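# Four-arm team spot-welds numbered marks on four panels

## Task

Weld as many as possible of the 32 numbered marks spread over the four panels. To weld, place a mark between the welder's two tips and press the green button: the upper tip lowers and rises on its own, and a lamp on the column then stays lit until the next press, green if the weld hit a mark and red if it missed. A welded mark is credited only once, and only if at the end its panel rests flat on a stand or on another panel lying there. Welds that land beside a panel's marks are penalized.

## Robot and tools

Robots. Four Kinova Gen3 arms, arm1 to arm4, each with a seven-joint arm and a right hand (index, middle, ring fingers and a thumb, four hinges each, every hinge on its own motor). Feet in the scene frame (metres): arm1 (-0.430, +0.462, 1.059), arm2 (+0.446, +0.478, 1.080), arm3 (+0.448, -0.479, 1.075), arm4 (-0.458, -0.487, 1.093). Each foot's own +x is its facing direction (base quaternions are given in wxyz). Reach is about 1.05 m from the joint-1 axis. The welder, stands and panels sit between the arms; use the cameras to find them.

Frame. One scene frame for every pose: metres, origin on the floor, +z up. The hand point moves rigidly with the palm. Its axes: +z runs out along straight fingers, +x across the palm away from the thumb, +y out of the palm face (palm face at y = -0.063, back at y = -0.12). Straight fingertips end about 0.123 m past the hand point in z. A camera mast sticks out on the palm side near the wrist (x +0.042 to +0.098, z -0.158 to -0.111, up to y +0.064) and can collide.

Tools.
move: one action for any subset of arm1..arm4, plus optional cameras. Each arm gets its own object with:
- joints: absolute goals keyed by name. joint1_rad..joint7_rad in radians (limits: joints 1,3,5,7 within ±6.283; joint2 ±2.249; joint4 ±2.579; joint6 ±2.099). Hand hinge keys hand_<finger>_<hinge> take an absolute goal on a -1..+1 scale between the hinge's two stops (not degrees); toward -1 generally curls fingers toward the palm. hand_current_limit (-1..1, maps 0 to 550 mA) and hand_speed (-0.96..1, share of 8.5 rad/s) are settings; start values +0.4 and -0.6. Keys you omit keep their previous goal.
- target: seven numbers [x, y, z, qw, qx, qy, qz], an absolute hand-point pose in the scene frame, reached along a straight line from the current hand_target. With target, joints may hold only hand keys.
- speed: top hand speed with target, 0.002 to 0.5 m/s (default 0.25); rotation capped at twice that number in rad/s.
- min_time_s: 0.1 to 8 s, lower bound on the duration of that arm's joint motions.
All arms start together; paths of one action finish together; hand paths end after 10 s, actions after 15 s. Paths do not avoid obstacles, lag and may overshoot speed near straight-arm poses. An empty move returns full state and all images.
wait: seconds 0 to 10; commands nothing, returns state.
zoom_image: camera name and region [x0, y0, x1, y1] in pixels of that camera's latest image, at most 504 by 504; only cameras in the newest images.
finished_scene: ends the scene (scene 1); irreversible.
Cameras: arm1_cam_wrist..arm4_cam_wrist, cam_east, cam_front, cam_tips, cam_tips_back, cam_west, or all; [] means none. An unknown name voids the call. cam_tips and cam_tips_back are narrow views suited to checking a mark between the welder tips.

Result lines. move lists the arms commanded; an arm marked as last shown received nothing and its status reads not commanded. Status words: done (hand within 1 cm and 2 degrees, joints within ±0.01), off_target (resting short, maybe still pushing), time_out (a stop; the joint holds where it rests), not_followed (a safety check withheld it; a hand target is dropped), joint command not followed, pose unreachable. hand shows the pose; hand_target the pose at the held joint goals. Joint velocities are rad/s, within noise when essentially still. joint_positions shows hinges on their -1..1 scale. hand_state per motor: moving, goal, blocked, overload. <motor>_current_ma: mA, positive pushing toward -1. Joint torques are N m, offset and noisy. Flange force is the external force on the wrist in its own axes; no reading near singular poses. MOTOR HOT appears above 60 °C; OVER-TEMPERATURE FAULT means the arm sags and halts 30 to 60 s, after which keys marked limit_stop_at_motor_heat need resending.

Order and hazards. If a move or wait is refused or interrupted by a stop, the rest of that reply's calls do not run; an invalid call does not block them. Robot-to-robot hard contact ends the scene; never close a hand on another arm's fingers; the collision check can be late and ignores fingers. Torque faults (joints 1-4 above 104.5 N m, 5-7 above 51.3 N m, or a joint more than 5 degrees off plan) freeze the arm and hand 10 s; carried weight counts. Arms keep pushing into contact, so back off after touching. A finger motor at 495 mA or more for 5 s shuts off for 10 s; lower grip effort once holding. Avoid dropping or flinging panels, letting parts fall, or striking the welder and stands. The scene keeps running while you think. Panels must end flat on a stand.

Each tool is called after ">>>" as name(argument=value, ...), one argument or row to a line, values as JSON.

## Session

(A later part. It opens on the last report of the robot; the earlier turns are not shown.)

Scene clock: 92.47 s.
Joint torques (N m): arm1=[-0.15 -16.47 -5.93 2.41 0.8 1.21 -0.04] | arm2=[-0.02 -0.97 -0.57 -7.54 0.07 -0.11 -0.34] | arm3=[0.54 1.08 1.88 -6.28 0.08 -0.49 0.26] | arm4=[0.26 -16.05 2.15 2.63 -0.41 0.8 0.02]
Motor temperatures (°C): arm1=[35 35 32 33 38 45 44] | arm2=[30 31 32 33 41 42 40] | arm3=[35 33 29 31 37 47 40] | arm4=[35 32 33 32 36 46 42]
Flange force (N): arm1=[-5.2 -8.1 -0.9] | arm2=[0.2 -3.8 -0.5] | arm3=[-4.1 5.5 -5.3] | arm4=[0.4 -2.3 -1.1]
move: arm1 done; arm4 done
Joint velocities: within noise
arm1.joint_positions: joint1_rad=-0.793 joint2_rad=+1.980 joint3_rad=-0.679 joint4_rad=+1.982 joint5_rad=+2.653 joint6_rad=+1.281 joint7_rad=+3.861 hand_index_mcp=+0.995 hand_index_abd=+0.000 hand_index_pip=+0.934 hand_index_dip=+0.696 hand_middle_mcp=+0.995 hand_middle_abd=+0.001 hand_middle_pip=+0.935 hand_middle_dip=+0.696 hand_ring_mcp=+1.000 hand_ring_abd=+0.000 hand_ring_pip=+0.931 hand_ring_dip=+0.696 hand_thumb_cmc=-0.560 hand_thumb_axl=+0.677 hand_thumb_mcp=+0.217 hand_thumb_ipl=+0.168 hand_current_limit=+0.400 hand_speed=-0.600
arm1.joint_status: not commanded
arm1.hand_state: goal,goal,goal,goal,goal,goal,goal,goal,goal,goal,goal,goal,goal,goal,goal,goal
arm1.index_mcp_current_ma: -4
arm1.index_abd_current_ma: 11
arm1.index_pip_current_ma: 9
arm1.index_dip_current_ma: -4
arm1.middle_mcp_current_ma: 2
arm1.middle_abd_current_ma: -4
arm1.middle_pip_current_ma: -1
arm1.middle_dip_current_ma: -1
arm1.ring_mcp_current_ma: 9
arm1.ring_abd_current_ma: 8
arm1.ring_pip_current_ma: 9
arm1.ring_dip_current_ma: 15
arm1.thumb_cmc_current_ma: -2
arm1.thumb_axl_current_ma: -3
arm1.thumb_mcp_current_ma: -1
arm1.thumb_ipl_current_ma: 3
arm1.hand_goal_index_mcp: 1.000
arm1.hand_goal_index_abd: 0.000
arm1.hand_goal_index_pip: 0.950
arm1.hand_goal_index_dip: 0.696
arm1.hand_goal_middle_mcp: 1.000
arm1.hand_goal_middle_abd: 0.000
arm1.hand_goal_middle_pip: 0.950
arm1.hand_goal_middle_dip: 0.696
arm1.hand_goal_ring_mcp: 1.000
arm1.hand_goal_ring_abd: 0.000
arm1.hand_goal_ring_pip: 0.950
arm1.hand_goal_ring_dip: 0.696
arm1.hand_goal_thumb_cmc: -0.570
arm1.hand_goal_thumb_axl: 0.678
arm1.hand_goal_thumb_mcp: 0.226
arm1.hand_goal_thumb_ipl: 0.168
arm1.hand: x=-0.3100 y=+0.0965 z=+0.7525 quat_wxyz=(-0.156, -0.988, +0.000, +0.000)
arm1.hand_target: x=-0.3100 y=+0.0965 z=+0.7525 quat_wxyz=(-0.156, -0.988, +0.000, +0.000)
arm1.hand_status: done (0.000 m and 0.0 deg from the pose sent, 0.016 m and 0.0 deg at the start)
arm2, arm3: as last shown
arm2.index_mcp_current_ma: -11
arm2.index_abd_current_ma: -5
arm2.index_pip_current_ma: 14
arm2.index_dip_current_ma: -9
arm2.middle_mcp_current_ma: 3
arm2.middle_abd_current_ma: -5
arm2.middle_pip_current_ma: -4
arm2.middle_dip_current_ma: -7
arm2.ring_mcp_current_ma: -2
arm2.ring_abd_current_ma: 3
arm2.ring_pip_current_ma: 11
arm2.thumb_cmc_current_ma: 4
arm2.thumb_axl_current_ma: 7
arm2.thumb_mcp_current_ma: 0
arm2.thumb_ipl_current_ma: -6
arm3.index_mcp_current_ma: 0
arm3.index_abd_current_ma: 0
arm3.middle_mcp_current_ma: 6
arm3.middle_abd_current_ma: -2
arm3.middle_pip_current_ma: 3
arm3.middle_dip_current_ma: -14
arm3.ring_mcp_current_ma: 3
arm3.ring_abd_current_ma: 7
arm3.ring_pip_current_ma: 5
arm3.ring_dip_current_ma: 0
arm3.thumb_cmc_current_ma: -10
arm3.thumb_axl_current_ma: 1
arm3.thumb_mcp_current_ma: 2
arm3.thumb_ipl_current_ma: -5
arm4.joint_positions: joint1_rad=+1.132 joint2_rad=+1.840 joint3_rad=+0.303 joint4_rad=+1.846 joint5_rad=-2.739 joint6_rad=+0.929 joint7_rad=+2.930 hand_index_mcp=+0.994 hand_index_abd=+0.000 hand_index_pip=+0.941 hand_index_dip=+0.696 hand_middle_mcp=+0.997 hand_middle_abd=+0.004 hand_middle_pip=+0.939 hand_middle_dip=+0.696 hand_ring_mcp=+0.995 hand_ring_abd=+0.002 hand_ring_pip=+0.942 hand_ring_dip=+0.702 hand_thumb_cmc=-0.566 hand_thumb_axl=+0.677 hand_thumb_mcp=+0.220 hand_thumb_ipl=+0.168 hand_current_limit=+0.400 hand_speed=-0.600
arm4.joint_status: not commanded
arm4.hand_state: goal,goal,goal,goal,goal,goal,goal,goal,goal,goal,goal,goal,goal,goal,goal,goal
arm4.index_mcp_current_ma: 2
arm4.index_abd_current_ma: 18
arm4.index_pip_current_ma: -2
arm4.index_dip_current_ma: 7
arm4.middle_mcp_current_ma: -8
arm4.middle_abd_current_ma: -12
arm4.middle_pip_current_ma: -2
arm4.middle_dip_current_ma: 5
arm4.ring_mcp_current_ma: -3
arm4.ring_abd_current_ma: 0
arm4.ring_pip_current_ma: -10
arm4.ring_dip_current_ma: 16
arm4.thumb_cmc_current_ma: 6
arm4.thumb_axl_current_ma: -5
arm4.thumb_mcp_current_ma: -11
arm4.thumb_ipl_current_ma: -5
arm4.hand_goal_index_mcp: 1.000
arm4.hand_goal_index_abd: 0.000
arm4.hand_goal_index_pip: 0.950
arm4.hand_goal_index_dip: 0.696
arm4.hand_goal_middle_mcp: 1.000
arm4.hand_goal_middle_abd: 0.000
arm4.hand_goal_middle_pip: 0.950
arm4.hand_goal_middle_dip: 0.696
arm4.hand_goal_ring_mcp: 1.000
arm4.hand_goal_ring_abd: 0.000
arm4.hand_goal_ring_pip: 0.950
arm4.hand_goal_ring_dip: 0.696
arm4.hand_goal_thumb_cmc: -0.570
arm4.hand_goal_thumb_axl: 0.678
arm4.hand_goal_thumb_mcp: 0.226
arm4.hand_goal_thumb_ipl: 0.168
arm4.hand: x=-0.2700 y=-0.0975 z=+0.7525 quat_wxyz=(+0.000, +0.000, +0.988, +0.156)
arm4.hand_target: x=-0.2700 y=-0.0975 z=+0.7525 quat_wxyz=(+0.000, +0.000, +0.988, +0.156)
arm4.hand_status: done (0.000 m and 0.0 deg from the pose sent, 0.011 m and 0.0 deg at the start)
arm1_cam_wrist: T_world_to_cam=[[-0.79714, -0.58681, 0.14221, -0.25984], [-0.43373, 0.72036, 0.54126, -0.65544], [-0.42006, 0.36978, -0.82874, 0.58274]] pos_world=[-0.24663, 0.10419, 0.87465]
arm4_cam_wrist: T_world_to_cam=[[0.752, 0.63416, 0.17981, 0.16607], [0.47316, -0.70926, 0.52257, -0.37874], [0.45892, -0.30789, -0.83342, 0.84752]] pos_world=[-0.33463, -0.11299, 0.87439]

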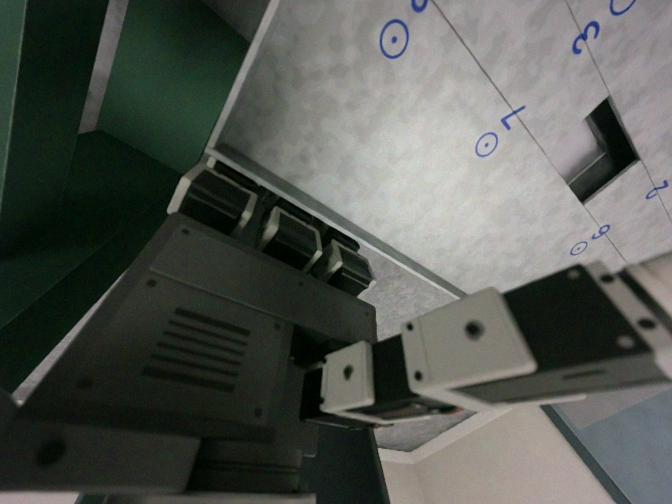

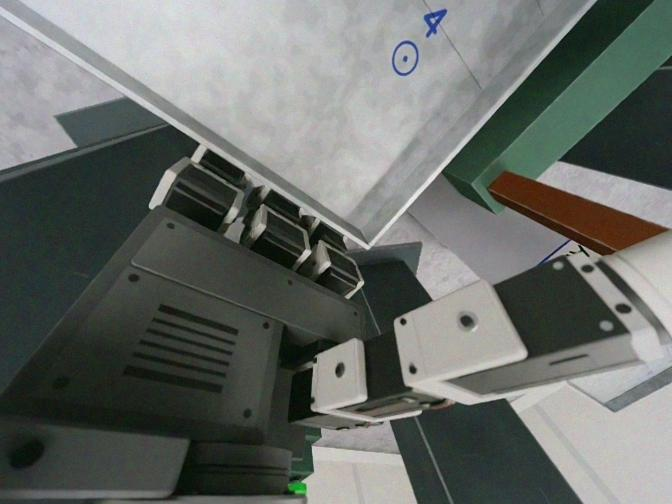

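>>> move(
  arm1={"target":[-0.31,0.0925,0.7525,0.1564,0.9877,0,0],"speed":0.04},
  cameras=["cam_tips"],
)

>>> move(
  arm4={"target":[-0.27,-0.0945,0.7525,0,0,0.9877,0.1564],"speed":0.04},
  cameras=["arm4_cam_wrist"],
)

Scene clock: 93.87 s.
Joint torques (N m): arm1=[-0.17 -16.51 -5.59 2.38 0.76 1.24 -0.06] | arm2=[-0.02 -0.92 -0.54 -7.58 0.04 -0.06 -0.3] | arm3=[0.43 1.06 1.92 -6.36 0.12 -0.53 0.17] | arm4=[0.29 -15.95 2.14 2.56 -0.45 0.83 0.05]
Motor temperatures (°C): arm1=[35 35 32 33 38 45 44] | arm2=[30 31 32 33 41 42 40] | arm3=[35 33 29 31 37 47 40] | arm4=[35 32 33 32 36 46 42]
Flange force (N): arm1=[-4.5 -7.7 -1.0] | arm2=[0.2 -3.6 -0.1] | arm3=[-4.0 5.4 -5.1] | arm4=[0.4 -2.0 -1.4]
move: arm1 done
Joint velocities: within noise
arm1.joint_positions: joint1_rad=-0.791 joint2_rad=+1.974 joint3_rad=-0.680 joint4_rad=+1.976 joint5_rad=+2.648 joint6_rad=+1.270 joint7_rad=+3.868 hand_index_mcp=+0.995 hand_index_abd=+0.000 hand_index_pip=+0.934 hand_index_dip=+0.696 hand_middle_mcp=+0.997 hand_middle_abd=+0.000 hand_middle_pip=+0.935 hand_middle_dip=+0.696 hand_ring_mcp=+1.000 hand_ring_abd=+0.000 hand_ring_pip=+0.931 hand_ring_dip=+0.696 hand_thumb_cmc=-0.560 hand_thumb_axl=+0.677 hand_thumb_mcp=+0.217 hand_thumb_ipl=+0.168 hand_current_limit=+0.400 hand_speed=-0.600
arm1.joint_status: not commanded
arm1.hand_state: goal,goal,goal,goal,goal,goal,goal,goal,goal,goal,goal,goal,goal,goal,goal,goal
arm1.index_mcp_current_ma: -2
arm1.index_abd_current_ma: 13
arm1.index_pip_current_ma: 12
arm1.index_dip_current_ma: -4
arm1.middle_mcp_current_ma: 3
arm1.middle_abd_current_ma: 2
arm1.middle_pip_current_ma: 3
arm1.middle_dip_current_ma: 1
arm1.ring_mcp_current_ma: 8
arm1.ring_abd_current_ma: 14
arm1.ring_pip_current_ma: 9
arm1.ring_dip_current_ma: 14
arm1.thumb_cmc_current_ma: -11
arm1.thumb_axl_current_ma: 3
arm1.thumb_mcp_current_ma: 3
arm1.thumb_ipl_current_ma: -3
arm1.hand_goal_index_mcp: 1.000
arm1.hand_goal_index_abd: 0.000
arm1.hand_goal_index_pip: 0.950
arm1.hand_goal_index_dip: 0.696
arm1.hand_goal_middle_mcp: 1.000
arm1.hand_goal_middle_abd: 0.000
arm1.hand_goal_middle_pip: 0.950
arm1.hand_goal_middle_dip: 0.696
arm1.hand_goal_ring_mcp: 1.000
arm1.hand_goal_ring_abd: 0.000
arm1.hand_goal_ring_pip: 0.950
arm1.hand_goal_ring_dip: 0.696
arm1.hand_goal_thumb_cmc: -0.570
arm1.hand_goal_thumb_axl: 0.678
arm1.hand_goal_thumb_mcp: 0.226
arm1.hand_goal_thumb_ipl: 0.168
arm1.hand: x=-0.3100 y=+0.0925 z=+0.7525 quat_wxyz=(-0.156, -0.988, +0.000, +0.000)
arm1.hand_target: x=-0.3100 y=+0.0925 z=+0.7525 quat_wxyz=(-0.156, -0.988, +0.000, +0.000)
arm1.hand_status: done (0.000 m and 0.0 deg from the pose sent, 0.004 m and 0.0 deg at the start)
arm2, arm3, arm4: as last shown
arm2.index_mcp_current_ma: -13
arm2.index_abd_current_ma: -2
arm2.index_pip_current_ma: 12
arm2.index_dip_current_ma: -2
arm2.middle_mcp_current_ma: 8
arm2.middle_abd_current_ma: 1
arm2.middle_pip_current_ma: -1
arm2.middle_dip_current_ma: -4
arm2.ring_mcp_current_ma: 1
arm2.ring_pip_current_ma: 12
arm2.ring_dip_current_ma: 3
arm2.thumb_cmc_current_ma: 8
arm2.thumb_mcp_current_ma: -3
arm2.thumb_ipl_current_ma: -7
arm3.index_abd_current_ma: 7
arm3.index_pip_current_ma: 12
arm3.index_dip_current_ma: -11
arm3.middle_mcp_current_ma: -2
arm3.middle_abd_current_ma: -4
arm3.middle_pip_current_ma: 4
arm3.middle_dip_current_ma: -9
arm3.ring_mcp_current_ma: -2
arm3.ring_abd_current_ma: 3
arm3.ring_pip_current_ma: 0
arm3.ring_dip_current_ma: -6
arm3.thumb_cmc_current_ma: -2
arm3.thumb_axl_current_ma: 2
arm3.thumb_mcp_current_ma: -4
arm3.thumb_ipl_current_ma: -6
arm4.index_mcp_current_ma: -5
arm4.index_abd_current_ma: 5
arm4.index_pip_current_ma: 5
arm4.index_dip_current_ma: 9
arm4.middle_mcp_current_ma: 0
arm4.middle_abd_current_ma: -5
arm4.middle_pip_current_ma: -19
arm4.middle_dip_current_ma: -17
arm4.ring_mcp_current_ma: -7
arm4.ring_abd_current_ma: 10
arm4.ring_pip_current_ma: -11
arm4.ring_dip_current_ma: -8
arm4.thumb_cmc_current_ma: 12
arm4.thumb_axl_current_ma: -7
arm4.thumb_mcp_current_ma: -4
arm4.thumb_ipl_current_ma: -2

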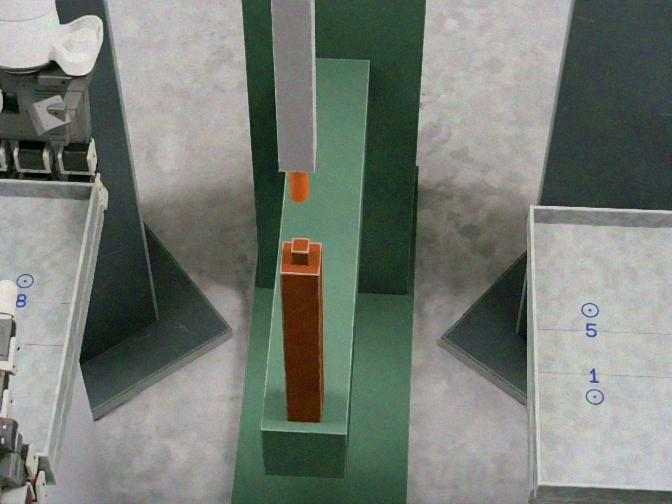

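Scene clock: 94.83 s.
Joint torques (N m): arm1=[-0.12 -16.95 -5.71 1.97 0.97 1.32 -0.1] | arm2=[-0.05 -1.04 -0.65 -7.53 0.03 -0.06 -0.31] | arm3=[0.49 0.98 1.9 -6.32 0.11 -0.51 0.25] | arm4=[-0.54 -19.39 1.33 -0.75 -0.92 2.36 -0.23]
Motor temperatures (°C): arm1=[35 35 32 33 38 45 44] | arm2=[30 31 32 33 41 42 40] | arm3=[35 33 29 31 37 47 40] | arm4=[35 32 33 32 36 46 42]
Flange force (N): arm1=[-4.6 -8.4 -1.7] | arm2=[0.0 -4.0 -0.4] | arm3=[-4.2 5.5 -5.3] | arm4=[0.2 -7.5 -4.7]
move: arm4 done
Joint velocities: within noise
arm1, arm2, arm3: as last shown
arm1.index_mcp_current_ma: -6
arm1.index_pip_current_ma: 2
arm1.index_dip_current_ma: 4
arm1.middle_mcp_current_ma: 2
arm1.middle_abd_current_ma: 4
arm1.middle_pip_current_ma: 1
arm1.middle_dip_current_ma: 2
arm1.ring_mcp_current_ma: 6
arm1.ring_pip_current_ma: 0
arm1.ring_dip_current_ma: 11
arm1.thumb_cmc_current_ma: -9
arm1.thumb_axl_current_ma: -3
arm1.thumb_mcp_current_ma: -1
arm1.thumb_ipl_current_ma: 1
arm2.index_mcp_current_ma: -10
arm2.index_abd_current_ma: -6
arm2.index_pip_current_ma: 14
arm2.index_dip_current_ma: 1
arm2.middle_mcp_current_ma: 9
arm2.middle_abd_current_ma: -2
arm2.middle_pip_current_ma: -3
arm2.middle_dip_current_ma: -3
arm2.ring_mcp_current_ma: 2
arm2.ring_abd_current_ma: 5
arm2.ring_pip_current_ma: 8
arm2.ring_dip_current_ma: 0
arm2.thumb_cmc_current_ma: 5
arm2.thumb_axl_current_ma: 8
arm2.thumb_mcp_current_ma: -5
arm2.thumb_ipl_current_ma: -2
arm3.index_mcp_current_ma: -1
arm3.index_abd_current_ma: 4
arm3.index_pip_current_ma: 19
arm3.middle_mcp_current_ma: 10
arm3.middle_abd_current_ma: -10
arm3.middle_pip_current_ma: 5
arm3.middle_dip_current_ma: -10
arm3.ring_mcp_current_ma: -10
arm3.ring_abd_current_ma: 9
arm3.ring_pip_current_ma: 7
arm3.ring_dip_current_ma: -3
arm3.thumb_cmc_current_ma: 0
arm3.thumb_axl_current_ma: 4
arm3.thumb_mcp_current_ma: 3
arm3.thumb_ipl_current_ma: -8
arm4.joint_positions: joint1_rad=+1.131 joint2_rad=+1.837 joint3_rad=+0.302 joint4_rad=+1.841 joint5_rad=-2.737 joint6_rad=+0.920 joint7_rad=+2.926 hand_index_mcp=+0.994 hand_index_abd=+0.000 hand_index_pip=+0.941 hand_index_dip=+0.696 hand_middle_mcp=+0.997 hand_middle_abd=+0.004 hand_middle_pip=+0.939 hand_middle_dip=+0.696 hand_ring_mcp=+1.000 hand_ring_abd=+0.000 hand_ring_pip=+0.940 hand_ring_dip=+0.702 hand_thumb_cmc=-0.566 hand_thumb_axl=+0.677 hand_thumb_mcp=+0.220 hand_thumb_ipl=+0.168 hand_current_limit=+0.400 hand_speed=-0.600
arm4.joint_status: not commanded
arm4.hand_state: goal,goal,goal,goal,goal,goal,goal,goal,goal,goal,goal,goal,goal,goal,goal,goal
arm4.index_mcp_current_ma: 6
arm4.index_abd_current_ma: 19
arm4.index_pip_current_ma: -12
arm4.index_dip_current_ma: 19
arm4.middle_mcp_current_ma: -22
arm4.middle_abd_current_ma: 1
arm4.middle_pip_current_ma: -16
arm4.middle_dip_current_ma: 1
arm4.ring_mcp_current_ma: 14
arm4.ring_abd_current_ma: 9
arm4.ring_pip_current_ma: -15
arm4.ring_dip_current_ma: -12
arm4.thumb_cmc_current_ma: 9
arm4.thumb_axl_current_ma: 6
arm4.thumb_mcp_current_ma: 3
arm4.thumb_ipl_current_ma: -8
arm4.hand_goal_index_mcp: 1.000
arm4.hand_goal_index_abd: 0.000
arm4.hand_goal_index_pip: 0.950
arm4.hand_goal_index_dip: 0.696
arm4.hand_goal_middle_mcp: 1.000
arm4.hand_goal_middle_abd: 0.000
arm4.hand_goal_middle_pip: 0.950
arm4.hand_goal_middle_dip: 0.696
arm4.hand_goal_ring_mcp: 1.000
arm4.hand_goal_ring_abd: 0.000
arm4.hand_goal_ring_pip: 0.950
arm4.hand_goal_ring_dip: 0.696
arm4.hand_goal_thumb_cmc: -0.570
arm4.hand_goal_thumb_axl: 0.678
arm4.hand_goal_thumb_mcp: 0.226
arm4.hand_goal_thumb_ipl: 0.168
arm4.hand: x=-0.2700 y=-0.0945 z=+0.7525 quat_wxyz=(+0.000, +0.000, +0.988, +0.156)
arm4.hand_target: x=-0.2700 y=-0.0945 z=+0.7525 quat_wxyz=(+0.000, +0.000, +0.988, +0.156)
arm4.hand_status: done (0.000 m and 0.0 deg from the pose sent, 0.003 m and 0.0 deg at the start)
arm4_cam_wrist: T_world_to_cam=[[0.752, 0.63416, 0.17981, 0.16417], [0.47316, -0.70926, 0.52257, -0.37661], [0.45892, -0.30789, -0.83342, 0.84844]] pos_world=[-0.33463, -0.10999, 0.87439]

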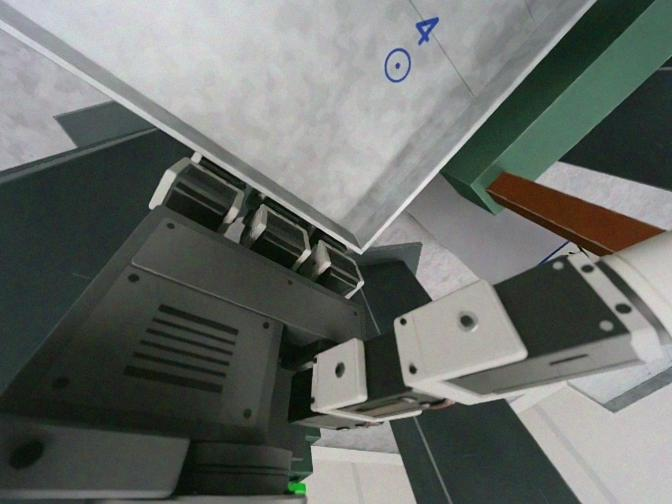

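>>> move(
  arm1={"target":[-0.31,0.0905,0.7525,0.1564,0.9877,0,0],"speed":0.04},
  cameras=["cam_west"],
)

Scene clock: 96.23 s.
Joint torques (N m): arm1=[2.23 -22.79 -5.66 -3.22 2.14 3.85 -0.32] | arm2=[0.03 -0.93 -0.61 -7.56 -0.02 -0.07 -0.36] | arm3=[0.48 1.05 1.91 -6.33 0.08 -0.47 0.25] | arm4=[-0.25 -22.31 2.2 -3.24 -1.92 3.39 -0.3]
Motor temperatures (°C): arm1=[35 35 32 33 38 45 44] | arm2=[30 31 32 33 41 42 40] | arm3=[35 33 29 31 37 47 40] | arm4=[35 32 33 32 36 46 42]
Flange force (N): arm1=[-2.3 -17.3 -6.7] | arm2=[0.2 -4.1 -0.2] | arm3=[-4.1 5.5 -5.0] | arm4=[2.6 -11.1 -6.4]
move: arm1 done
Joint velocities: within noise
arm1.joint_positions: joint1_rad=-0.790 joint2_rad=+1.971 joint3_rad=-0.681 joint4_rad=+1.973 joint5_rad=+2.645 joint6_rad=+1.264 joint7_rad=+3.871 hand_index_mcp=+1.000 hand_index_abd=+0.000 hand_index_pip=+0.934 hand_index_dip=+0.696 hand_middle_mcp=+1.000 hand_middle_abd=+0.000 hand_middle_pip=+0.935 hand_middle_dip=+0.696 hand_ring_mcp=+1.001 hand_ring_abd=+0.000 hand_ring_pip=+0.919 hand_ring_dip=+0.696 hand_thumb_cmc=-0.560 hand_thumb_axl=+0.677 hand_thumb_mcp=+0.217 hand_thumb_ipl=+0.168 hand_current_limit=+0.400 hand_speed=-0.600
arm1.joint_status: not commanded
arm1.hand_state: goal,goal,goal,goal,goal,goal,goal,goal,goal,goal,blocked,goal,goal,goal,goal,goal
arm1.index_mcp_current_ma: -10
arm1.index_abd_current_ma: 4
arm1.index_pip_current_ma: 18
arm1.index_dip_current_ma: 5
arm1.middle_mcp_current_ma: 9
arm1.middle_abd_current_ma: 1
arm1.middle_pip_current_ma: -1
arm1.middle_dip_current_ma: -4
arm1.ring_mcp_current_ma: 7
arm1.ring_abd_current_ma: 1
arm1.ring_pip_current_ma: 0
arm1.ring_dip_current_ma: 5
arm1.thumb_cmc_current_ma: -1
arm1.thumb_axl_current_ma: 5
arm1.thumb_mcp_current_ma: -4
arm1.thumb_ipl_current_ma: -1
arm1.hand_goal_index_mcp: 1.000
arm1.hand_goal_index_abd: 0.000
arm1.hand_goal_index_pip: 0.950
arm1.hand_goal_index_dip: 0.696
arm1.hand_goal_middle_mcp: 1.000
arm1.hand_goal_middle_abd: 0.000
arm1.hand_goal_middle_pip: 0.950
arm1.hand_goal_middle_dip: 0.696
arm1.hand_goal_ring_mcp: 1.000
arm1.hand_goal_ring_abd: 0.000
arm1.hand_goal_ring_pip: 0.950
arm1.hand_goal_ring_dip: 0.696
arm1.hand_goal_thumb_cmc: -0.570
arm1.hand_goal_thumb_axl: 0.678
arm1.hand_goal_thumb_mcp: 0.226
arm1.hand_goal_thumb_ipl: 0.168
arm1.hand: x=-0.3100 y=+0.0905 z=+0.7525 quat_wxyz=(-0.156, -0.988, +0.000, +0.000)
arm1.hand_target: x=-0.3100 y=+0.0905 z=+0.7525 quat_wxyz=(-0.156, -0.988, +0.000, +0.000)
arm1.hand_status: done (0.000 m and 0.0 deg from the pose sent, 0.002 m and 0.0 deg at the start)
arm2, arm3, arm4: as last shown
arm2.index_abd_current_ma: -9
arm2.middle_mcp_current_ma: 8
arm2.middle_abd_current_ma: 0
arm2.middle_pip_current_ma: 4
arm2.middle_dip_current_ma: 0
arm2.ring_mcp_current_ma: -1
arm2.ring_abd_current_ma: -1
arm2.ring_pip_current_ma: 10
arm2.ring_dip_current_ma: 4
arm2.thumb_cmc_current_ma: 7
arm2.thumb_axl_current_ma: 6
arm2.thumb_mcp_current_ma: -6
arm3.index_mcp_current_ma: -2
arm3.index_abd_current_ma: 8
arm3.index_pip_current_ma: 12
arm3.index_dip_current_ma: -15
arm3.middle_mcp_current_ma: 8
arm3.middle_abd_current_ma: 3
arm3.middle_pip_current_ma: 1
arm3.middle_dip_current_ma: -3
arm3.ring_mcp_current_ma: 6
arm3.ring_abd_current_ma: 1
arm3.ring_pip_current_ma: 6
arm3.ring_dip_current_ma: -2
arm3.thumb_cmc_current_ma: -4
arm3.thumb_axl_current_ma: 2
arm3.thumb_mcp_current_ma: 1
arm3.thumb_ipl_current_ma: -6
arm4.joint_positions: joint1_rad=+1.131 joint2_rad=+1.837 joint3_rad=+0.302 joint4_rad=+1.841 joint5_rad=-2.737 joint6_rad=+0.920 joint7_rad=+2.926 hand_index_mcp=+0.995 hand_index_abd=+0.000 hand_index_pip=+0.941 hand_index_dip=+0.696 hand_middle_mcp=+1.000 hand_middle_abd=+0.000 hand_middle_pip=+0.939 hand_middle_dip=+0.696 hand_ring_mcp=+1.001 hand_ring_abd=-0.001 hand_ring_pip=+0.935 hand_ring_dip=+0.702 hand_thumb_cmc=-0.566 hand_thumb_axl=+0.677 hand_thumb_mcp=+0.220 hand_thumb_ipl=+0.168 hand_current_limit=+0.400 hand_speed=-0.600
arm4.index_mcp_current_ma: -15
arm4.index_abd_current_ma: 3
arm4.index_pip_current_ma: -6
arm4.index_dip_current_ma: -2
arm4.middle_mcp_current_ma: -4
arm4.middle_abd_current_ma: -4
arm4.middle_pip_current_ma: -19
arm4.middle_dip_current_ma: 11
arm4.ring_mcp_current_ma: -12
arm4.ring_abd_current_ma: 16
arm4.ring_pip_current_ma: -22
arm4.ring_dip_current_ma: 6
arm4.thumb_cmc_current_ma: -4
arm4.thumb_axl_current_ma: 8
arm4.thumb_mcp_current_ma: 8
arm4.thumb_ipl_current_ma: -16

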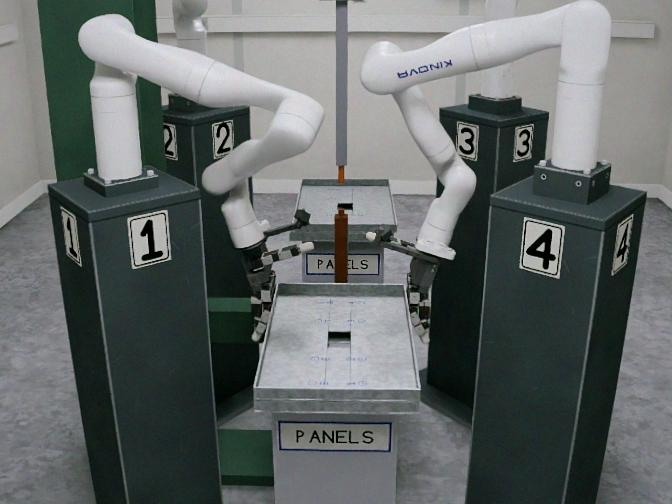

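>>> move(
  arm1={"target":[-0.31,0.0895,0.7525,0.1564,0.9877,0,0],"speed":0.04},
  arm4={"target":[-0.27,-0.0935,0.7525,0,0,0.9877,0.1564],"speed":0.04},
)

>>> move(
  arm1={"target":[-0.28,0.0895,0.7525,0.1564,0.9877,0,0],"speed":0.06},
  arm4={"target":[-0.24,-0.0935,0.7525,0,0,0.9877,0.1564],"speed":0.06},
  cameras=["cam_west","cam_tips"],
)

Scene clock: 100.10 s.
Joint torques (N m): arm1=[3.12 -26.17 -5.94 -6.18 3.29 5.11 -0.27] | arm2=[-0.06 -0.98 -0.72 -7.54 0.05 -0.04 -0.33] | arm3=[0.41 1.03 1.92 -6.39 0.09 -0.52 0.24] | arm4=[-1.33 -25.54 1.13 -6.81 -2.25 5.11 -0.49]
Motor temperatures (°C): arm1=[35 35 32 33 38 45 44] | arm2=[30 31 32 33 41 42 40] | arm3=[35 33 29 31 37 47 40] | arm4=[35 32 33 32 36 46 42]
Flange force (N): arm1=[-1.8 -22.3 -10.0] | arm2=[0.1 -4.3 -0.3] | arm3=[-4.1 5.6 -5.0] | arm4=[2.0 -16.2 -10.6]
move: arm1 done; arm4 done
Joint velocities: within noise
arm1.joint_positions: joint1_rad=-0.790 joint2_rad=+1.969 joint3_rad=-0.681 joint4_rad=+1.971 joint5_rad=+2.644 joint6_rad=+1.262 joint7_rad=+3.873 hand_index_mcp=+1.000 hand_index_abd=+0.000 hand_index_pip=+0.933 hand_index_dip=+0.696 hand_middle_mcp=+1.000 hand_middle_abd=+0.000 hand_middle_pip=+0.926 hand_middle_dip=+0.696 hand_ring_mcp=+1.001 hand_ring_abd=-0.001 hand_ring_pip=+0.911 hand_ring_dip=+0.696 hand_thumb_cmc=-0.560 hand_thumb_axl=+0.677 hand_thumb_mcp=+0.217 hand_thumb_ipl=+0.168 hand_current_limit=+0.400 hand_speed=-0.600
arm1.joint_status: not commanded
arm1.hand_state: goal,goal,goal,goal,goal,goal,blocked,goal,goal,goal,blocked,goal,goal,goal,goal,goal
arm1.index_mcp_current_ma: -8
arm1.index_abd_current_ma: 9
arm1.index_pip_current_ma: 8
arm1.index_dip_current_ma: 2
arm1.middle_mcp_current_ma: 4
arm1.middle_abd_current_ma: -7
arm1.middle_pip_current_ma: 0
arm1.middle_dip_current_ma: -1
arm1.ring_mcp_current_ma: 5
arm1.ring_abd_current_ma: 14
arm1.ring_pip_current_ma: 6
arm1.ring_dip_current_ma: 7
arm1.thumb_cmc_current_ma: -1
arm1.thumb_axl_current_ma: 0
arm1.thumb_mcp_current_ma: -6
arm1.thumb_ipl_current_ma: -2
arm1.hand_goal_index_mcp: 1.000
arm1.hand_goal_index_abd: 0.000
arm1.hand_goal_index_pip: 0.950
arm1.hand_goal_index_dip: 0.696
arm1.hand_goal_middle_mcp: 1.000
arm1.hand_goal_middle_abd: 0.000
arm1.hand_goal_middle_pip: 0.950
arm1.hand_goal_middle_dip: 0.696
arm1.hand_goal_ring_mcp: 1.000
arm1.hand_goal_ring_abd: 0.000
arm1.hand_goal_ring_pip: 0.950
arm1.hand_goal_ring_dip: 0.696
arm1.hand_goal_thumb_cmc: -0.570
arm1.hand_goal_thumb_axl: 0.678
arm1.hand_goal_thumb_mcp: 0.226
arm1.hand_goal_thumb_ipl: 0.168
arm1.hand: x=-0.3100 y=+0.0895 z=+0.7525 quat_wxyz=(-0.156, -0.988, +0.000, +0.000)
arm1.hand_target: x=-0.3100 y=+0.0895 z=+0.7525 quat_wxyz=(-0.156, -0.988, +0.000, +0.000)
arm1.hand_status: done (0.000 m and 0.0 deg from the pose sent, 0.001 m and 0.0 deg at the start)
arm2, arm3: as last shown
arm2.index_mcp_current_ma: -12
arm2.index_abd_current_ma: -4
arm2.index_pip_current_ma: 11
arm2.index_dip_current_ma: 0
arm2.middle_mcp_current_ma: 7
arm2.middle_abd_current_ma: -1
arm2.middle_pip_current_ma: -1
arm2.middle_dip_current_ma: 2
arm2.ring_mcp_current_ma: 3
arm2.ring_abd_current_ma: 3
arm2.ring_pip_current_ma: 12
arm2.ring_dip_current_ma: 2
arm2.thumb_cmc_current_ma: 10
arm2.thumb_axl_current_ma: 4
arm2.thumb_mcp_current_ma: -1
arm2.thumb_ipl_current_ma: -3
arm3.index_mcp_current_ma: 1
arm3.index_abd_current_ma: 10
arm3.index_pip_current_ma: 7
arm3.index_dip_current_ma: -12
arm3.middle_mcp_current_ma: 4
arm3.middle_abd_current_ma: 0
arm3.middle_pip_current_ma: 4
arm3.middle_dip_current_ma: -11
arm3.ring_mcp_current_ma: 0
arm3.ring_abd_current_ma: 8
arm3.ring_pip_current_ma: 2
arm3.ring_dip_current_ma: -1
arm3.thumb_cmc_current_ma: 0
arm3.thumb_axl_current_ma: 1
arm3.thumb_mcp_current_ma: -4
arm3.thumb_ipl_current_ma: -8
arm4.joint_positions: joint1_rad=+1.130 joint2_rad=+1.835 joint3_rad=+0.302 joint4_rad=+1.840 joint5_rad=-2.736 joint6_rad=+0.917 joint7_rad=+2.925 hand_index_mcp=+0.998 hand_index_abd=+0.000 hand_index_pip=+0.941 hand_index_dip=+0.696 hand_middle_mcp=+1.000 hand_middle_abd=+0.000 hand_middle_pip=+0.939 hand_middle_dip=+0.696 hand_ring_mcp=+1.001 hand_ring_abd=-0.006 hand_ring_pip=+0.923 hand_ring_dip=+0.702 hand_thumb_cmc=-0.566 hand_thumb_axl=+0.677 hand_thumb_mcp=+0.220 hand_thumb_ipl=+0.168 hand_current_limit=+0.400 hand_speed=-0.600
arm4.joint_status: not commanded
arm4.hand_state: goal,goal,goal,goal,goal,goal,goal,goal,goal,goal,blocked,goal,goal,goal,goal,goal
arm4.index_mcp_current_ma: 6
arm4.index_abd_current_ma: 9
arm4.index_pip_current_ma: -7
arm4.index_dip_current_ma: -4
arm4.middle_mcp_current_ma: 0
arm4.middle_abd_current_ma: -2
arm4.middle_pip_current_ma: -17
arm4.middle_dip_current_ma: -4
arm4.ring_mcp_current_ma: 1
arm4.ring_abd_current_ma: 5
arm4.ring_pip_current_ma: -26
arm4.ring_dip_current_ma: 22
arm4.thumb_cmc_current_ma: 10
arm4.thumb_axl_current_ma: 14
arm4.thumb_mcp_current_ma: -4
arm4.thumb_ipl_current_ma: -10
arm4.hand_goal_index_mcp: 1.000
arm4.hand_goal_index_abd: 0.000
arm4.hand_goal_index_pip: 0.950
arm4.hand_goal_index_dip: 0.696
arm4.hand_goal_middle_mcp: 1.000
arm4.hand_goal_middle_abd: 0.000
arm4.hand_goal_middle_pip: 0.950
arm4.hand_goal_middle_dip: 0.696
arm4.hand_goal_ring_mcp: 1.000
arm4.hand_goal_ring_abd: 0.000
arm4.hand_goal_ring_pip: 0.950
arm4.hand_goal_ring_dip: 0.696
arm4.hand_goal_thumb_cmc: -0.570
arm4.hand_goal_thumb_axl: 0.678
arm4.hand_goal_thumb_mcp: 0.226
arm4.hand_goal_thumb_ipl: 0.168
arm4.hand: x=-0.2700 y=-0.0935 z=+0.7525 quat_wxyz=(+0.000, +0.000, +0.988, +0.156)
arm4.hand_target: x=-0.2700 y=-0.0935 z=+0.7525 quat_wxyz=(+0.000, +0.000, +0.988, +0.156)
arm4.hand_status: done (0.000 m and 0.0 deg from the pose sent, 0.001 m and 0.0 deg at the start)
pictures: none

Scene clock: 101.10 s.
Joint torques (N m): arm1=[2.45 -25.63 -6.87 -4.59 3.51 4.32 -0.09] | arm2=[0 -0.96 -0.64 -7.65 0.03 -0.02 -0.28] | arm3=[0.49 0.99 1.84 -6.38 0.14 -0.57 0.22] | arm4=[-1.07 -27.29 2.19 -7.27 -2.79 5.16 -0.34]
Motor temperatures (°C): arm1=[35 35 32 33 38 45 44] | arm2=[30 31 32 33 41 42 40] | arm3=[35 33 29 31 37 47 40] | arm4=[35 32 33 32 36 46 42]
Flange force (N): arm1=[-4.5 -20.6 -6.4] | arm2=[0.2 -3.9 0.2] | arm3=[-4.0 5.3 -5.2] | arm4=[4.9 -17.1 -7.9]
move: arm1 done; arm4 done
Joint velocities: within noise
arm1.joint_positions: joint1_rad=-0.859 joint2_rad=+1.980 joint3_rad=-0.740 joint4_rad=+1.931 joint5_rad=+2.591 joint6_rad=+1.277 joint7_rad=+3.881 hand_index_mcp=+1.000 hand_index_abd=+0.000 hand_index_pip=+0.934 hand_index_dip=+0.696 hand_middle_mcp=+1.000 hand_middle_abd=+0.000 hand_middle_pip=+0.925 hand_middle_dip=+0.696 hand_ring_mcp=+1.001 hand_ring_abd=+0.000 hand_ring_pip=+0.908 hand_ring_dip=+0.696 hand_thumb_cmc=-0.565 hand_thumb_axl=+0.677 hand_thumb_mcp=+0.217 hand_thumb_ipl=+0.168 hand_current_limit=+0.400 hand_speed=-0.600
arm1.joint_status: not commanded
arm1.hand_state: goal,goal,goal,goal,goal,goal,blocked,goal,goal,goal,blocked,goal,goal,goal,goal,goal
arm1.index_mcp_current_ma: -4
arm1.index_abd_current_ma: 8
arm1.index_pip_current_ma: 5
arm1.index_dip_current_ma: 6
arm1.middle_mcp_current_ma: 3
arm1.middle_abd_current_ma: 1
arm1.middle_pip_current_ma: 2
arm1.middle_dip_current_ma: 3
arm1.ring_mcp_current_ma: 6
arm1.ring_abd_current_ma: 12
arm1.ring_pip_current_ma: 16
arm1.ring_dip_current_ma: 6
arm1.thumb_cmc_current_ma: -7
arm1.thumb_axl_current_ma: 2
arm1.thumb_mcp_current_ma: -3
arm1.thumb_ipl_current_ma: -3
arm1.hand_goal_index_mcp: 1.000
arm1.hand_goal_index_abd: 0.000
arm1.hand_goal_index_pip: 0.950
arm1.hand_goal_index_dip: 0.696
arm1.hand_goal_middle_mcp: 1.000
arm1.hand_goal_middle_abd: 0.000
arm1.hand_goal_middle_pip: 0.950
arm1.hand_goal_middle_dip: 0.696
arm1.hand_goal_ring_mcp: 1.000
arm1.hand_goal_ring_abd: 0.000
arm1.hand_goal_ring_pip: 0.950
arm1.hand_goal_ring_dip: 0.696
arm1.hand_goal_thumb_cmc: -0.570
arm1.hand_goal_thumb_axl: 0.678
arm1.hand_goal_thumb_mcp: 0.226
arm1.hand_goal_thumb_ipl: 0.168
arm1.hand: x=-0.2800 y=+0.0895 z=+0.7525 quat_wxyz=(-0.156, -0.988, +0.000, +0.000)
arm1.hand_target: x=-0.2800 y=+0.0895 z=+0.7525 quat_wxyz=(-0.156, -0.988, +0.000, +0.000)
arm1.hand_status: done (0.000 m and 0.0 deg from the pose sent, 0.030 m and 0.0 deg at the start)
arm2, arm3: as last shown
arm2.index_mcp_current_ma: -15
arm2.index_pip_current_ma: 10
arm2.middle_mcp_current_ma: 10
arm2.middle_abd_current_ma: -5
arm2.middle_pip_current_ma: -3
arm2.ring_mcp_current_ma: 2
arm2.ring_abd_current_ma: 0
arm2.ring_pip_current_ma: 9
arm2.ring_dip_current_ma: -1
arm2.thumb_cmc_current_ma: 8
arm2.thumb_mcp_current_ma: -6
arm2.thumb_ipl_current_ma: -9
arm3.index_mcp_current_ma: -3
arm3.index_abd_current_ma: 5
arm3.index_pip_current_ma: 9
arm3.index_dip_current_ma: -5
arm3.middle_mcp_current_ma: 5
arm3.middle_abd_current_ma: -2
arm3.middle_pip_current_ma: 7
arm3.middle_dip_current_ma: -2
arm3.ring_mcp_current_ma: -5
arm3.ring_abd_current_ma: 6
arm3.ring_pip_current_ma: -1
arm3.ring_dip_current_ma: -6
arm3.thumb_cmc_current_ma: 5
arm3.thumb_axl_current_ma: -6
arm3.thumb_mcp_current_ma: -10
arm3.thumb_ipl_current_ma: -2
arm4.joint_positions: joint1_rad=+1.196 joint2_rad=+1.827 joint3_rad=+0.340 joint4_rad=+1.798 joint5_rad=-2.656 joint6_rad=+0.894 joint7_rad=+2.903 hand_index_mcp=+1.000 hand_index_abd=+0.002 hand_index_pip=+0.941 hand_index_dip=+0.696 hand_middle_mcp=+1.000 hand_middle_abd=-0.003 hand_middle_pip=+0.938 hand_middle_dip=+0.696 hand_ring_mcp=+1.001 hand_ring_abd=-0.009 hand_ring_pip=+0.920 hand_ring_dip=+0.701 hand_thumb_cmc=-0.566 hand_thumb_axl=+0.677 hand_thumb_mcp=+0.220 hand_thumb_ipl=+0.168 hand_current_limit=+0.400 hand_speed=-0.600
arm4.joint_status: not commanded
arm4.hand_state: goal,goal,goal,goal,goal,goal,goal,goal,goal,goal,blocked,goal,goal,goal,goal,goal
arm4.index_mcp_current_ma: -7
arm4.index_abd_current_ma: -6
arm4.index_pip_current_ma: -14
arm4.index_dip_current_ma: 2
arm4.middle_mcp_current_ma: -11
arm4.middle_abd_current_ma: -6
arm4.middle_pip_current_ma: -14
arm4.middle_dip_current_ma: 1
arm4.ring_mcp_current_ma: -4
arm4.ring_abd_current_ma: 13
arm4.ring_pip_current_ma: -15
arm4.ring_dip_current_ma: 21
arm4.thumb_cmc_current_ma: 18
arm4.thumb_axl_current_ma: -8
arm4.thumb_mcp_current_ma: 0
arm4.thumb_ipl_current_ma: -7
arm4.hand_goal_index_mcp: 1.000
arm4.hand_goal_index_abd: 0.000
arm4.hand_goal_index_pip: 0.950
arm4.hand_goal_index_dip: 0.696
arm4.hand_goal_middle_mcp: 1.000
arm4.hand_goal_middle_abd: 0.000
arm4.hand_goal_middle_pip: 0.950
arm4.hand_goal_middle_dip: 0.696
arm4.hand_goal_ring_mcp: 1.000
arm4.hand_goal_ring_abd: 0.000
arm4.hand_goal_ring_pip: 0.950
arm4.hand_goal_ring_dip: 0.696
arm4.hand_goal_thumb_cmc: -0.570
arm4.hand_goal_thumb_axl: 0.678
arm4.hand_goal_thumb_mcp: 0.226
arm4.hand_goal_thumb_ipl: 0.168
arm4.hand: x=-0.2400 y=-0.0935 z=+0.7525 quat_wxyz=(+0.000, +0.000, +0.988, +0.156)
arm4.hand_target: x=-0.2400 y=-0.0935 z=+0.7525 quat_wxyz=(+0.000, +0.000, +0.988, +0.156)
arm4.hand_status: done (0.000 m and 0.0 deg from the pose sent, 0.030 m and 0.0 deg at the start)
pictures: cam_tips, cam_west

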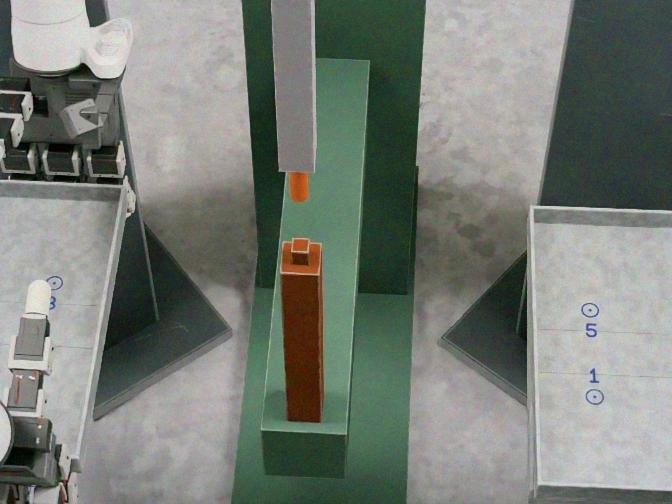

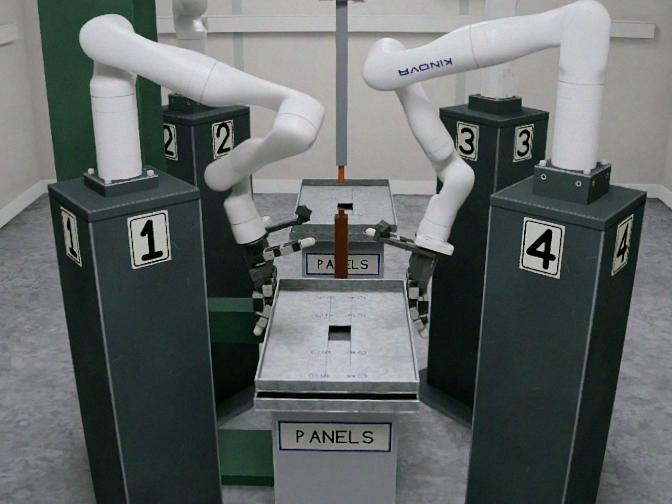

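>>> move(
  arm1={"target":[-0.14,0.0895,0.7525,0.1564,0.9877,0,0],"speed":0.08},
  arm4={"target":[-0.10,-0.0935,0.7525,0,0,0.9877,0.1564],"speed":0.08},
  cameras=["cam_west","cam_tips","cam_front"],
)

Scene clock: 105.27 s.
Joint torques (N m): arm1=[3.57 -26.45 -6.75 -3.97 3.62 3.49 0.09] | arm2=[-0.04 -0.85 -0.61 -7.66 0.03 -0.05 -0.27] | arm3=[0.49 1.12 1.95 -6.33 0.14 -0.49 0.17] | arm4=[-2.7 -25.67 0.9 -7.63 -2.75 3.29 -0.24]
Motor temperatures (°C): arm1=[35 35 32 33 38 45 44] | arm2=[30 31 32 33 41 42 40] | arm3=[35 32 29 31 37 47 40] | arm4=[35 33 33 32 36 46 42]
Flange force (N): arm1=[-5.9 -16.6 -2.9] | arm2=[0.4 -3.7 0.3] | arm3=[-3.9 5.5 -5.0] | arm4=[5.1 -12.3 -10.4]
move: arm1 done; arm4 done
Joint velocities: within noise
arm1.joint_positions: joint1_rad=-1.176 joint2_rad=+1.999 joint3_rad=-0.984 joint4_rad=+1.660 joint5_rad=+2.374 joint6_rad=+1.292 joint7_rad=+3.963 hand_index_mcp=+1.000 hand_index_abd=+0.001 hand_index_pip=+0.934 hand_index_dip=+0.696 hand_middle_mcp=+1.000 hand_middle_abd=+0.000 hand_middle_pip=+0.925 hand_middle_dip=+0.696 hand_ring_mcp=+1.000 hand_ring_abd=+0.000 hand_ring_pip=+0.912 hand_ring_dip=+0.696 hand_thumb_cmc=-0.565 hand_thumb_axl=+0.677 hand_thumb_mcp=+0.217 hand_thumb_ipl=+0.168 hand_current_limit=+0.400 hand_speed=-0.600
arm1.joint_status: not commanded
arm1.hand_state: goal,goal,goal,goal,goal,goal,blocked,goal,goal,goal,blocked,goal,goal,goal,goal,goal
arm1.index_mcp_current_ma: -12
arm1.index_abd_current_ma: 8
arm1.index_pip_current_ma: 0
arm1.index_dip_current_ma: 1
arm1.middle_mcp_current_ma: 6
arm1.middle_abd_current_ma: 4
arm1.middle_pip_current_ma: 4
arm1.middle_dip_current_ma: 5
arm1.ring_mcp_current_ma: 8
arm1.ring_abd_current_ma: 3
arm1.ring_pip_current_ma: 12
arm1.ring_dip_current_ma: 13
arm1.thumb_cmc_current_ma: -4
arm1.thumb_axl_current_ma: 2
arm1.thumb_mcp_current_ma: -3
arm1.thumb_ipl_current_ma: -4
arm1.hand_goal_index_mcp: 1.000
arm1.hand_goal_index_abd: 0.000
arm1.hand_goal_index_pip: 0.950
arm1.hand_goal_index_dip: 0.696
arm1.hand_goal_middle_mcp: 1.000
arm1.hand_goal_middle_abd: 0.000
arm1.hand_goal_middle_pip: 0.950
arm1.hand_goal_middle_dip: 0.696
arm1.hand_goal_ring_mcp: 1.000
arm1.hand_goal_ring_abd: 0.000
arm1.hand_goal_ring_pip: 0.950
arm1.hand_goal_ring_dip: 0.696
arm1.hand_goal_thumb_cmc: -0.570
arm1.hand_goal_thumb_axl: 0.678
arm1.hand_goal_thumb_mcp: 0.226
arm1.hand_goal_thumb_ipl: 0.168
arm1.hand: x=-0.1400 y=+0.0895 z=+0.7525 quat_wxyz=(-0.156, -0.988, +0.000, +0.000)
arm1.hand_target: x=-0.1400 y=+0.0895 z=+0.7525 quat_wxyz=(-0.156, -0.988, +0.000, +0.000)
arm1.hand_status: done (0.000 m and 0.0 deg from the pose sent, 0.140 m and 0.0 deg at the start)
arm2.joint_positions: joint1_rad=+0.337 joint2_rad=-0.359 joint3_rad=-0.117 joint4_rad=+1.459 joint5_rad=-0.012 joint6_rad=+2.047 joint7_rad=+1.614 hand_index_mcp=+0.753 hand_index_abd=+0.000 hand_index_pip=+0.577 hand_index_dip=+0.696 hand_middle_mcp=+0.753 hand_middle_abd=+0.000 hand_middle_pip=+0.577 hand_middle_dip=+0.696 hand_ring_mcp=+0.753 hand_ring_abd=+0.000 hand_ring_pip=+0.577 hand_ring_dip=+0.696 hand_thumb_cmc=+0.714 hand_thumb_axl=+0.677 hand_thumb_mcp=+0.224 hand_thumb_ipl=+0.168 hand_current_limit=+0.400 hand_speed=-0.600
arm2.joint_status: not commanded
arm2.hand_state: goal,goal,goal,goal,goal,goal,goal,goal,goal,goal,goal,goal,goal,goal,goal,goal
arm2.index_mcp_current_ma: -4
arm2.index_abd_current_ma: -8
arm2.index_pip_current_ma: 12
arm2.index_dip_current_ma: -8
arm2.middle_mcp_current_ma: 7
arm2.middle_abd_current_ma: -7
arm2.middle_pip_current_ma: -7
arm2.middle_dip_current_ma: 3
arm2.ring_mcp_current_ma: 5
arm2.ring_abd_current_ma: 2
arm2.ring_pip_current_ma: 10
arm2.ring_dip_current_ma: -2
arm2.thumb_cmc_current_ma: 8
arm2.thumb_axl_current_ma: 8
arm2.thumb_mcp_current_ma: -5
arm2.thumb_ipl_current_ma: -3
arm2.hand_goal_index_mcp: 0.754
arm2.hand_goal_index_abd: 0.000
arm2.hand_goal_index_pip: 0.576
arm2.hand_goal_index_dip: 0.696
arm2.hand_goal_middle_mcp: 0.754
arm2.hand_goal_middle_abd: 0.000
arm2.hand_goal_middle_pip: 0.576
arm2.hand_goal_middle_dip: 0.696
arm2.hand_goal_ring_mcp: 0.754
arm2.hand_goal_ring_abd: 0.000
arm2.hand_goal_ring_pip: 0.576
arm2.hand_goal_ring_dip: 0.696
arm2.hand_goal_thumb_cmc: 0.714
arm2.hand_goal_thumb_axl: 0.678
arm2.hand_goal_thumb_mcp: 0.226
arm2.hand_goal_thumb_ipl: 0.168
arm2.hand: x=+0.6049 y=+0.4134 z=+1.5951 quat_wxyz=(-0.015, +0.402, +0.915, -0.017)
arm2.hand_target: x=+0.6049 y=+0.4134 z=+1.5951 quat_wxyz=(-0.015, +0.402, +0.915, -0.017)
arm2.hand_status: not commanded
arm3.joint_positions: joint1_rad=-0.641 joint2_rad=-0.459 joint3_rad=-0.123 joint4_rad=+1.477 joint5_rad=-0.061 joint6_rad=+1.932 joint7_rad=+1.767 hand_index_mcp=+0.753 hand_index_abd=+0.000 hand_index_pip=+0.577 hand_index_dip=+0.696 hand_middle_mcp=+0.753 hand_middle_abd=+0.000 hand_middle_pip=+0.577 hand_middle_dip=+0.696 hand_ring_mcp=+0.753 hand_ring_abd=+0.000 hand_ring_pip=+0.577 hand_ring_dip=+0.696 hand_thumb_cmc=+0.714 hand_thumb_axl=+0.677 hand_thumb_mcp=+0.217 hand_thumb_ipl=+0.168 hand_current_limit=+0.400 hand_speed=-0.600
arm3.joint_status: not commanded
arm3.hand_state: goal,goal,goal,goal,goal,goal,goal,goal,goal,goal,goal,goal,goal,goal,goal,goal
arm3.index_mcp_current_ma: 1
arm3.index_abd_current_ma: 10
arm3.index_pip_current_ma: 4
arm3.index_dip_current_ma: -12
arm3.middle_mcp_current_ma: -1
arm3.middle_abd_current_ma: 3
arm3.middle_pip_current_ma: 1
arm3.middle_dip_current_ma: -6
arm3.ring_mcp_current_ma: -2
arm3.ring_abd_current_ma: 4
arm3.ring_pip_current_ma: 5
arm3.ring_dip_current_ma: -2
arm3.thumb_cmc_current_ma: -5
arm3.thumb_axl_current_ma: -7
arm3.thumb_mcp_current_ma: -3
arm3.thumb_ipl_current_ma: -10
arm3.hand_goal_index_mcp: 0.754
arm3.hand_goal_index_abd: 0.000
arm3.hand_goal_index_pip: 0.576
arm3.hand_goal_index_dip: 0.696
arm3.hand_goal_middle_mcp: 0.754
arm3.hand_goal_middle_abd: 0.000
arm3.hand_goal_middle_pip: 0.576
arm3.hand_goal_middle_dip: 0.696
arm3.hand_goal_ring_mcp: 0.754
arm3.hand_goal_ring_abd: 0.000
arm3.hand_goal_ring_pip: 0.576
arm3.hand_goal_ring_dip: 0.696
arm3.hand_goal_thumb_cmc: 0.714
arm3.hand_goal_thumb_axl: 0.678
arm3.hand_goal_thumb_mcp: 0.226
arm3.hand_goal_thumb_ipl: 0.168
arm3.hand: x=+0.3763 y=-0.3343 z=+1.6083 quat_wxyz=(+0.076, -0.742, +0.663, +0.062)
arm3.hand_target: x=+0.3763 y=-0.3343 z=+1.6083 quat_wxyz=(+0.076, -0.742, +0.663, +0.062)
arm3.hand_status: not commanded
arm4.joint_positions: joint1_rad=+1.479 joint2_rad=+1.792 joint3_rad=+0.467 joint4_rad=+1.519 joint5_rad=-2.240 joint6_rad=+0.761 joint7_rad=+2.691 hand_index_mcp=+1.000 hand_index_abd=+0.000 hand_index_pip=+0.941 hand_index_dip=+0.696 hand_middle_mcp=+1.000 hand_middle_abd=-0.003 hand_middle_pip=+0.936 hand_middle_dip=+0.696 hand_ring_mcp=+1.001 hand_ring_abd=-0.010 hand_ring_pip=+0.919 hand_ring_dip=+0.701 hand_thumb_cmc=-0.566 hand_thumb_axl=+0.677 hand_thumb_mcp=+0.220 hand_thumb_ipl=+0.168 hand_current_limit=+0.400 hand_speed=-0.600
arm4.joint_status: not commanded
arm4.hand_state: goal,goal,goal,goal,goal,goal,goal,goal,goal,goal,blocked,goal,goal,goal,goal,goal
arm4.index_mcp_current_ma: 0
arm4.index_abd_current_ma: 13
arm4.index_pip_current_ma: 7
arm4.index_dip_current_ma: -2
arm4.middle_mcp_current_ma: -13
arm4.middle_abd_current_ma: 10
arm4.middle_pip_current_ma: -14
arm4.middle_dip_current_ma: -1
arm4.ring_mcp_current_ma: 0
arm4.ring_abd_current_ma: -5
arm4.ring_pip_current_ma: -22
arm4.ring_dip_current_ma: -8
arm4.thumb_cmc_current_ma: 9
arm4.thumb_axl_current_ma: -3
arm4.thumb_mcp_current_ma: -10
arm4.thumb_ipl_current_ma: -8
arm4.hand_goal_index_mcp: 1.000
arm4.hand_goal_index_abd: 0.000
arm4.hand_goal_index_pip: 0.950
arm4.hand_goal_index_dip: 0.696
arm4.hand_goal_middle_mcp: 1.000
arm4.hand_goal_middle_abd: 0.000
arm4.hand_goal_middle_pip: 0.950
arm4.hand_goal_middle_dip: 0.696
arm4.hand_goal_ring_mcp: 1.000
arm4.hand_goal_ring_abd: 0.000
arm4.hand_goal_ring_pip: 0.950
arm4.hand_goal_ring_dip: 0.696
arm4.hand_goal_thumb_cmc: -0.570
arm4.hand_goal_thumb_axl: 0.678
arm4.hand_goal_thumb_mcp: 0.226
arm4.hand_goal_thumb_ipl: 0.168
arm4.hand: x=-0.1000 y=-0.0935 z=+0.7525 quat_wxyz=(+0.000, +0.000, +0.988, +0.156)
arm4.hand_target: x=-0.1000 y=-0.0935 z=+0.7525 quat_wxyz=(+0.000, +0.000, +0.988, +0.156)
arm4.hand_status: done (0.000 m and 0.0 deg from the pose sent, 0.140 m and 0.0 deg at the start)
pictures: cam_front, cam_tips, cam_west

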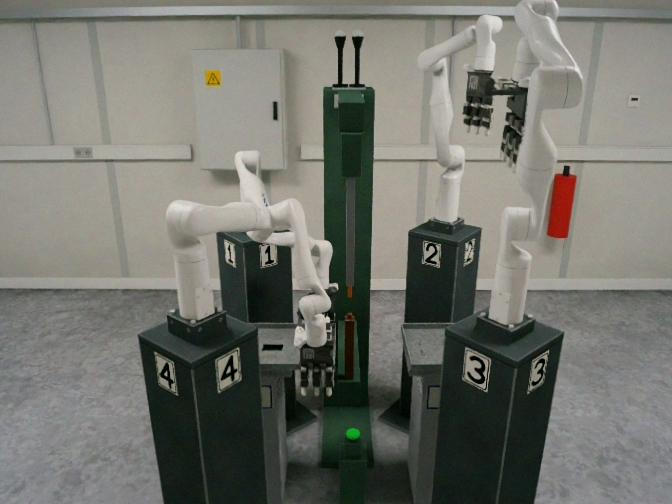

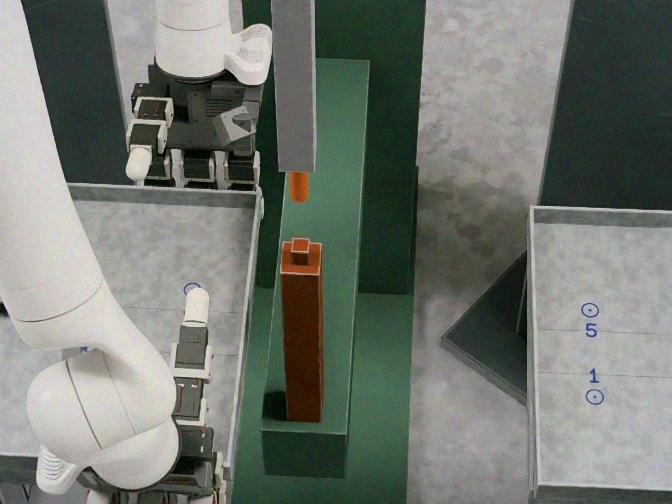

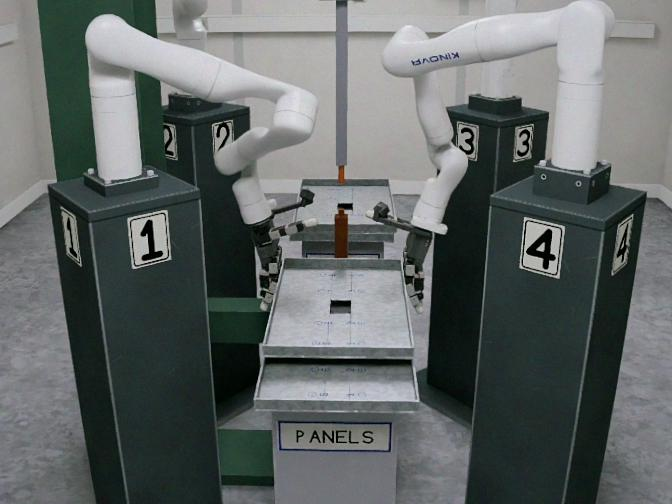

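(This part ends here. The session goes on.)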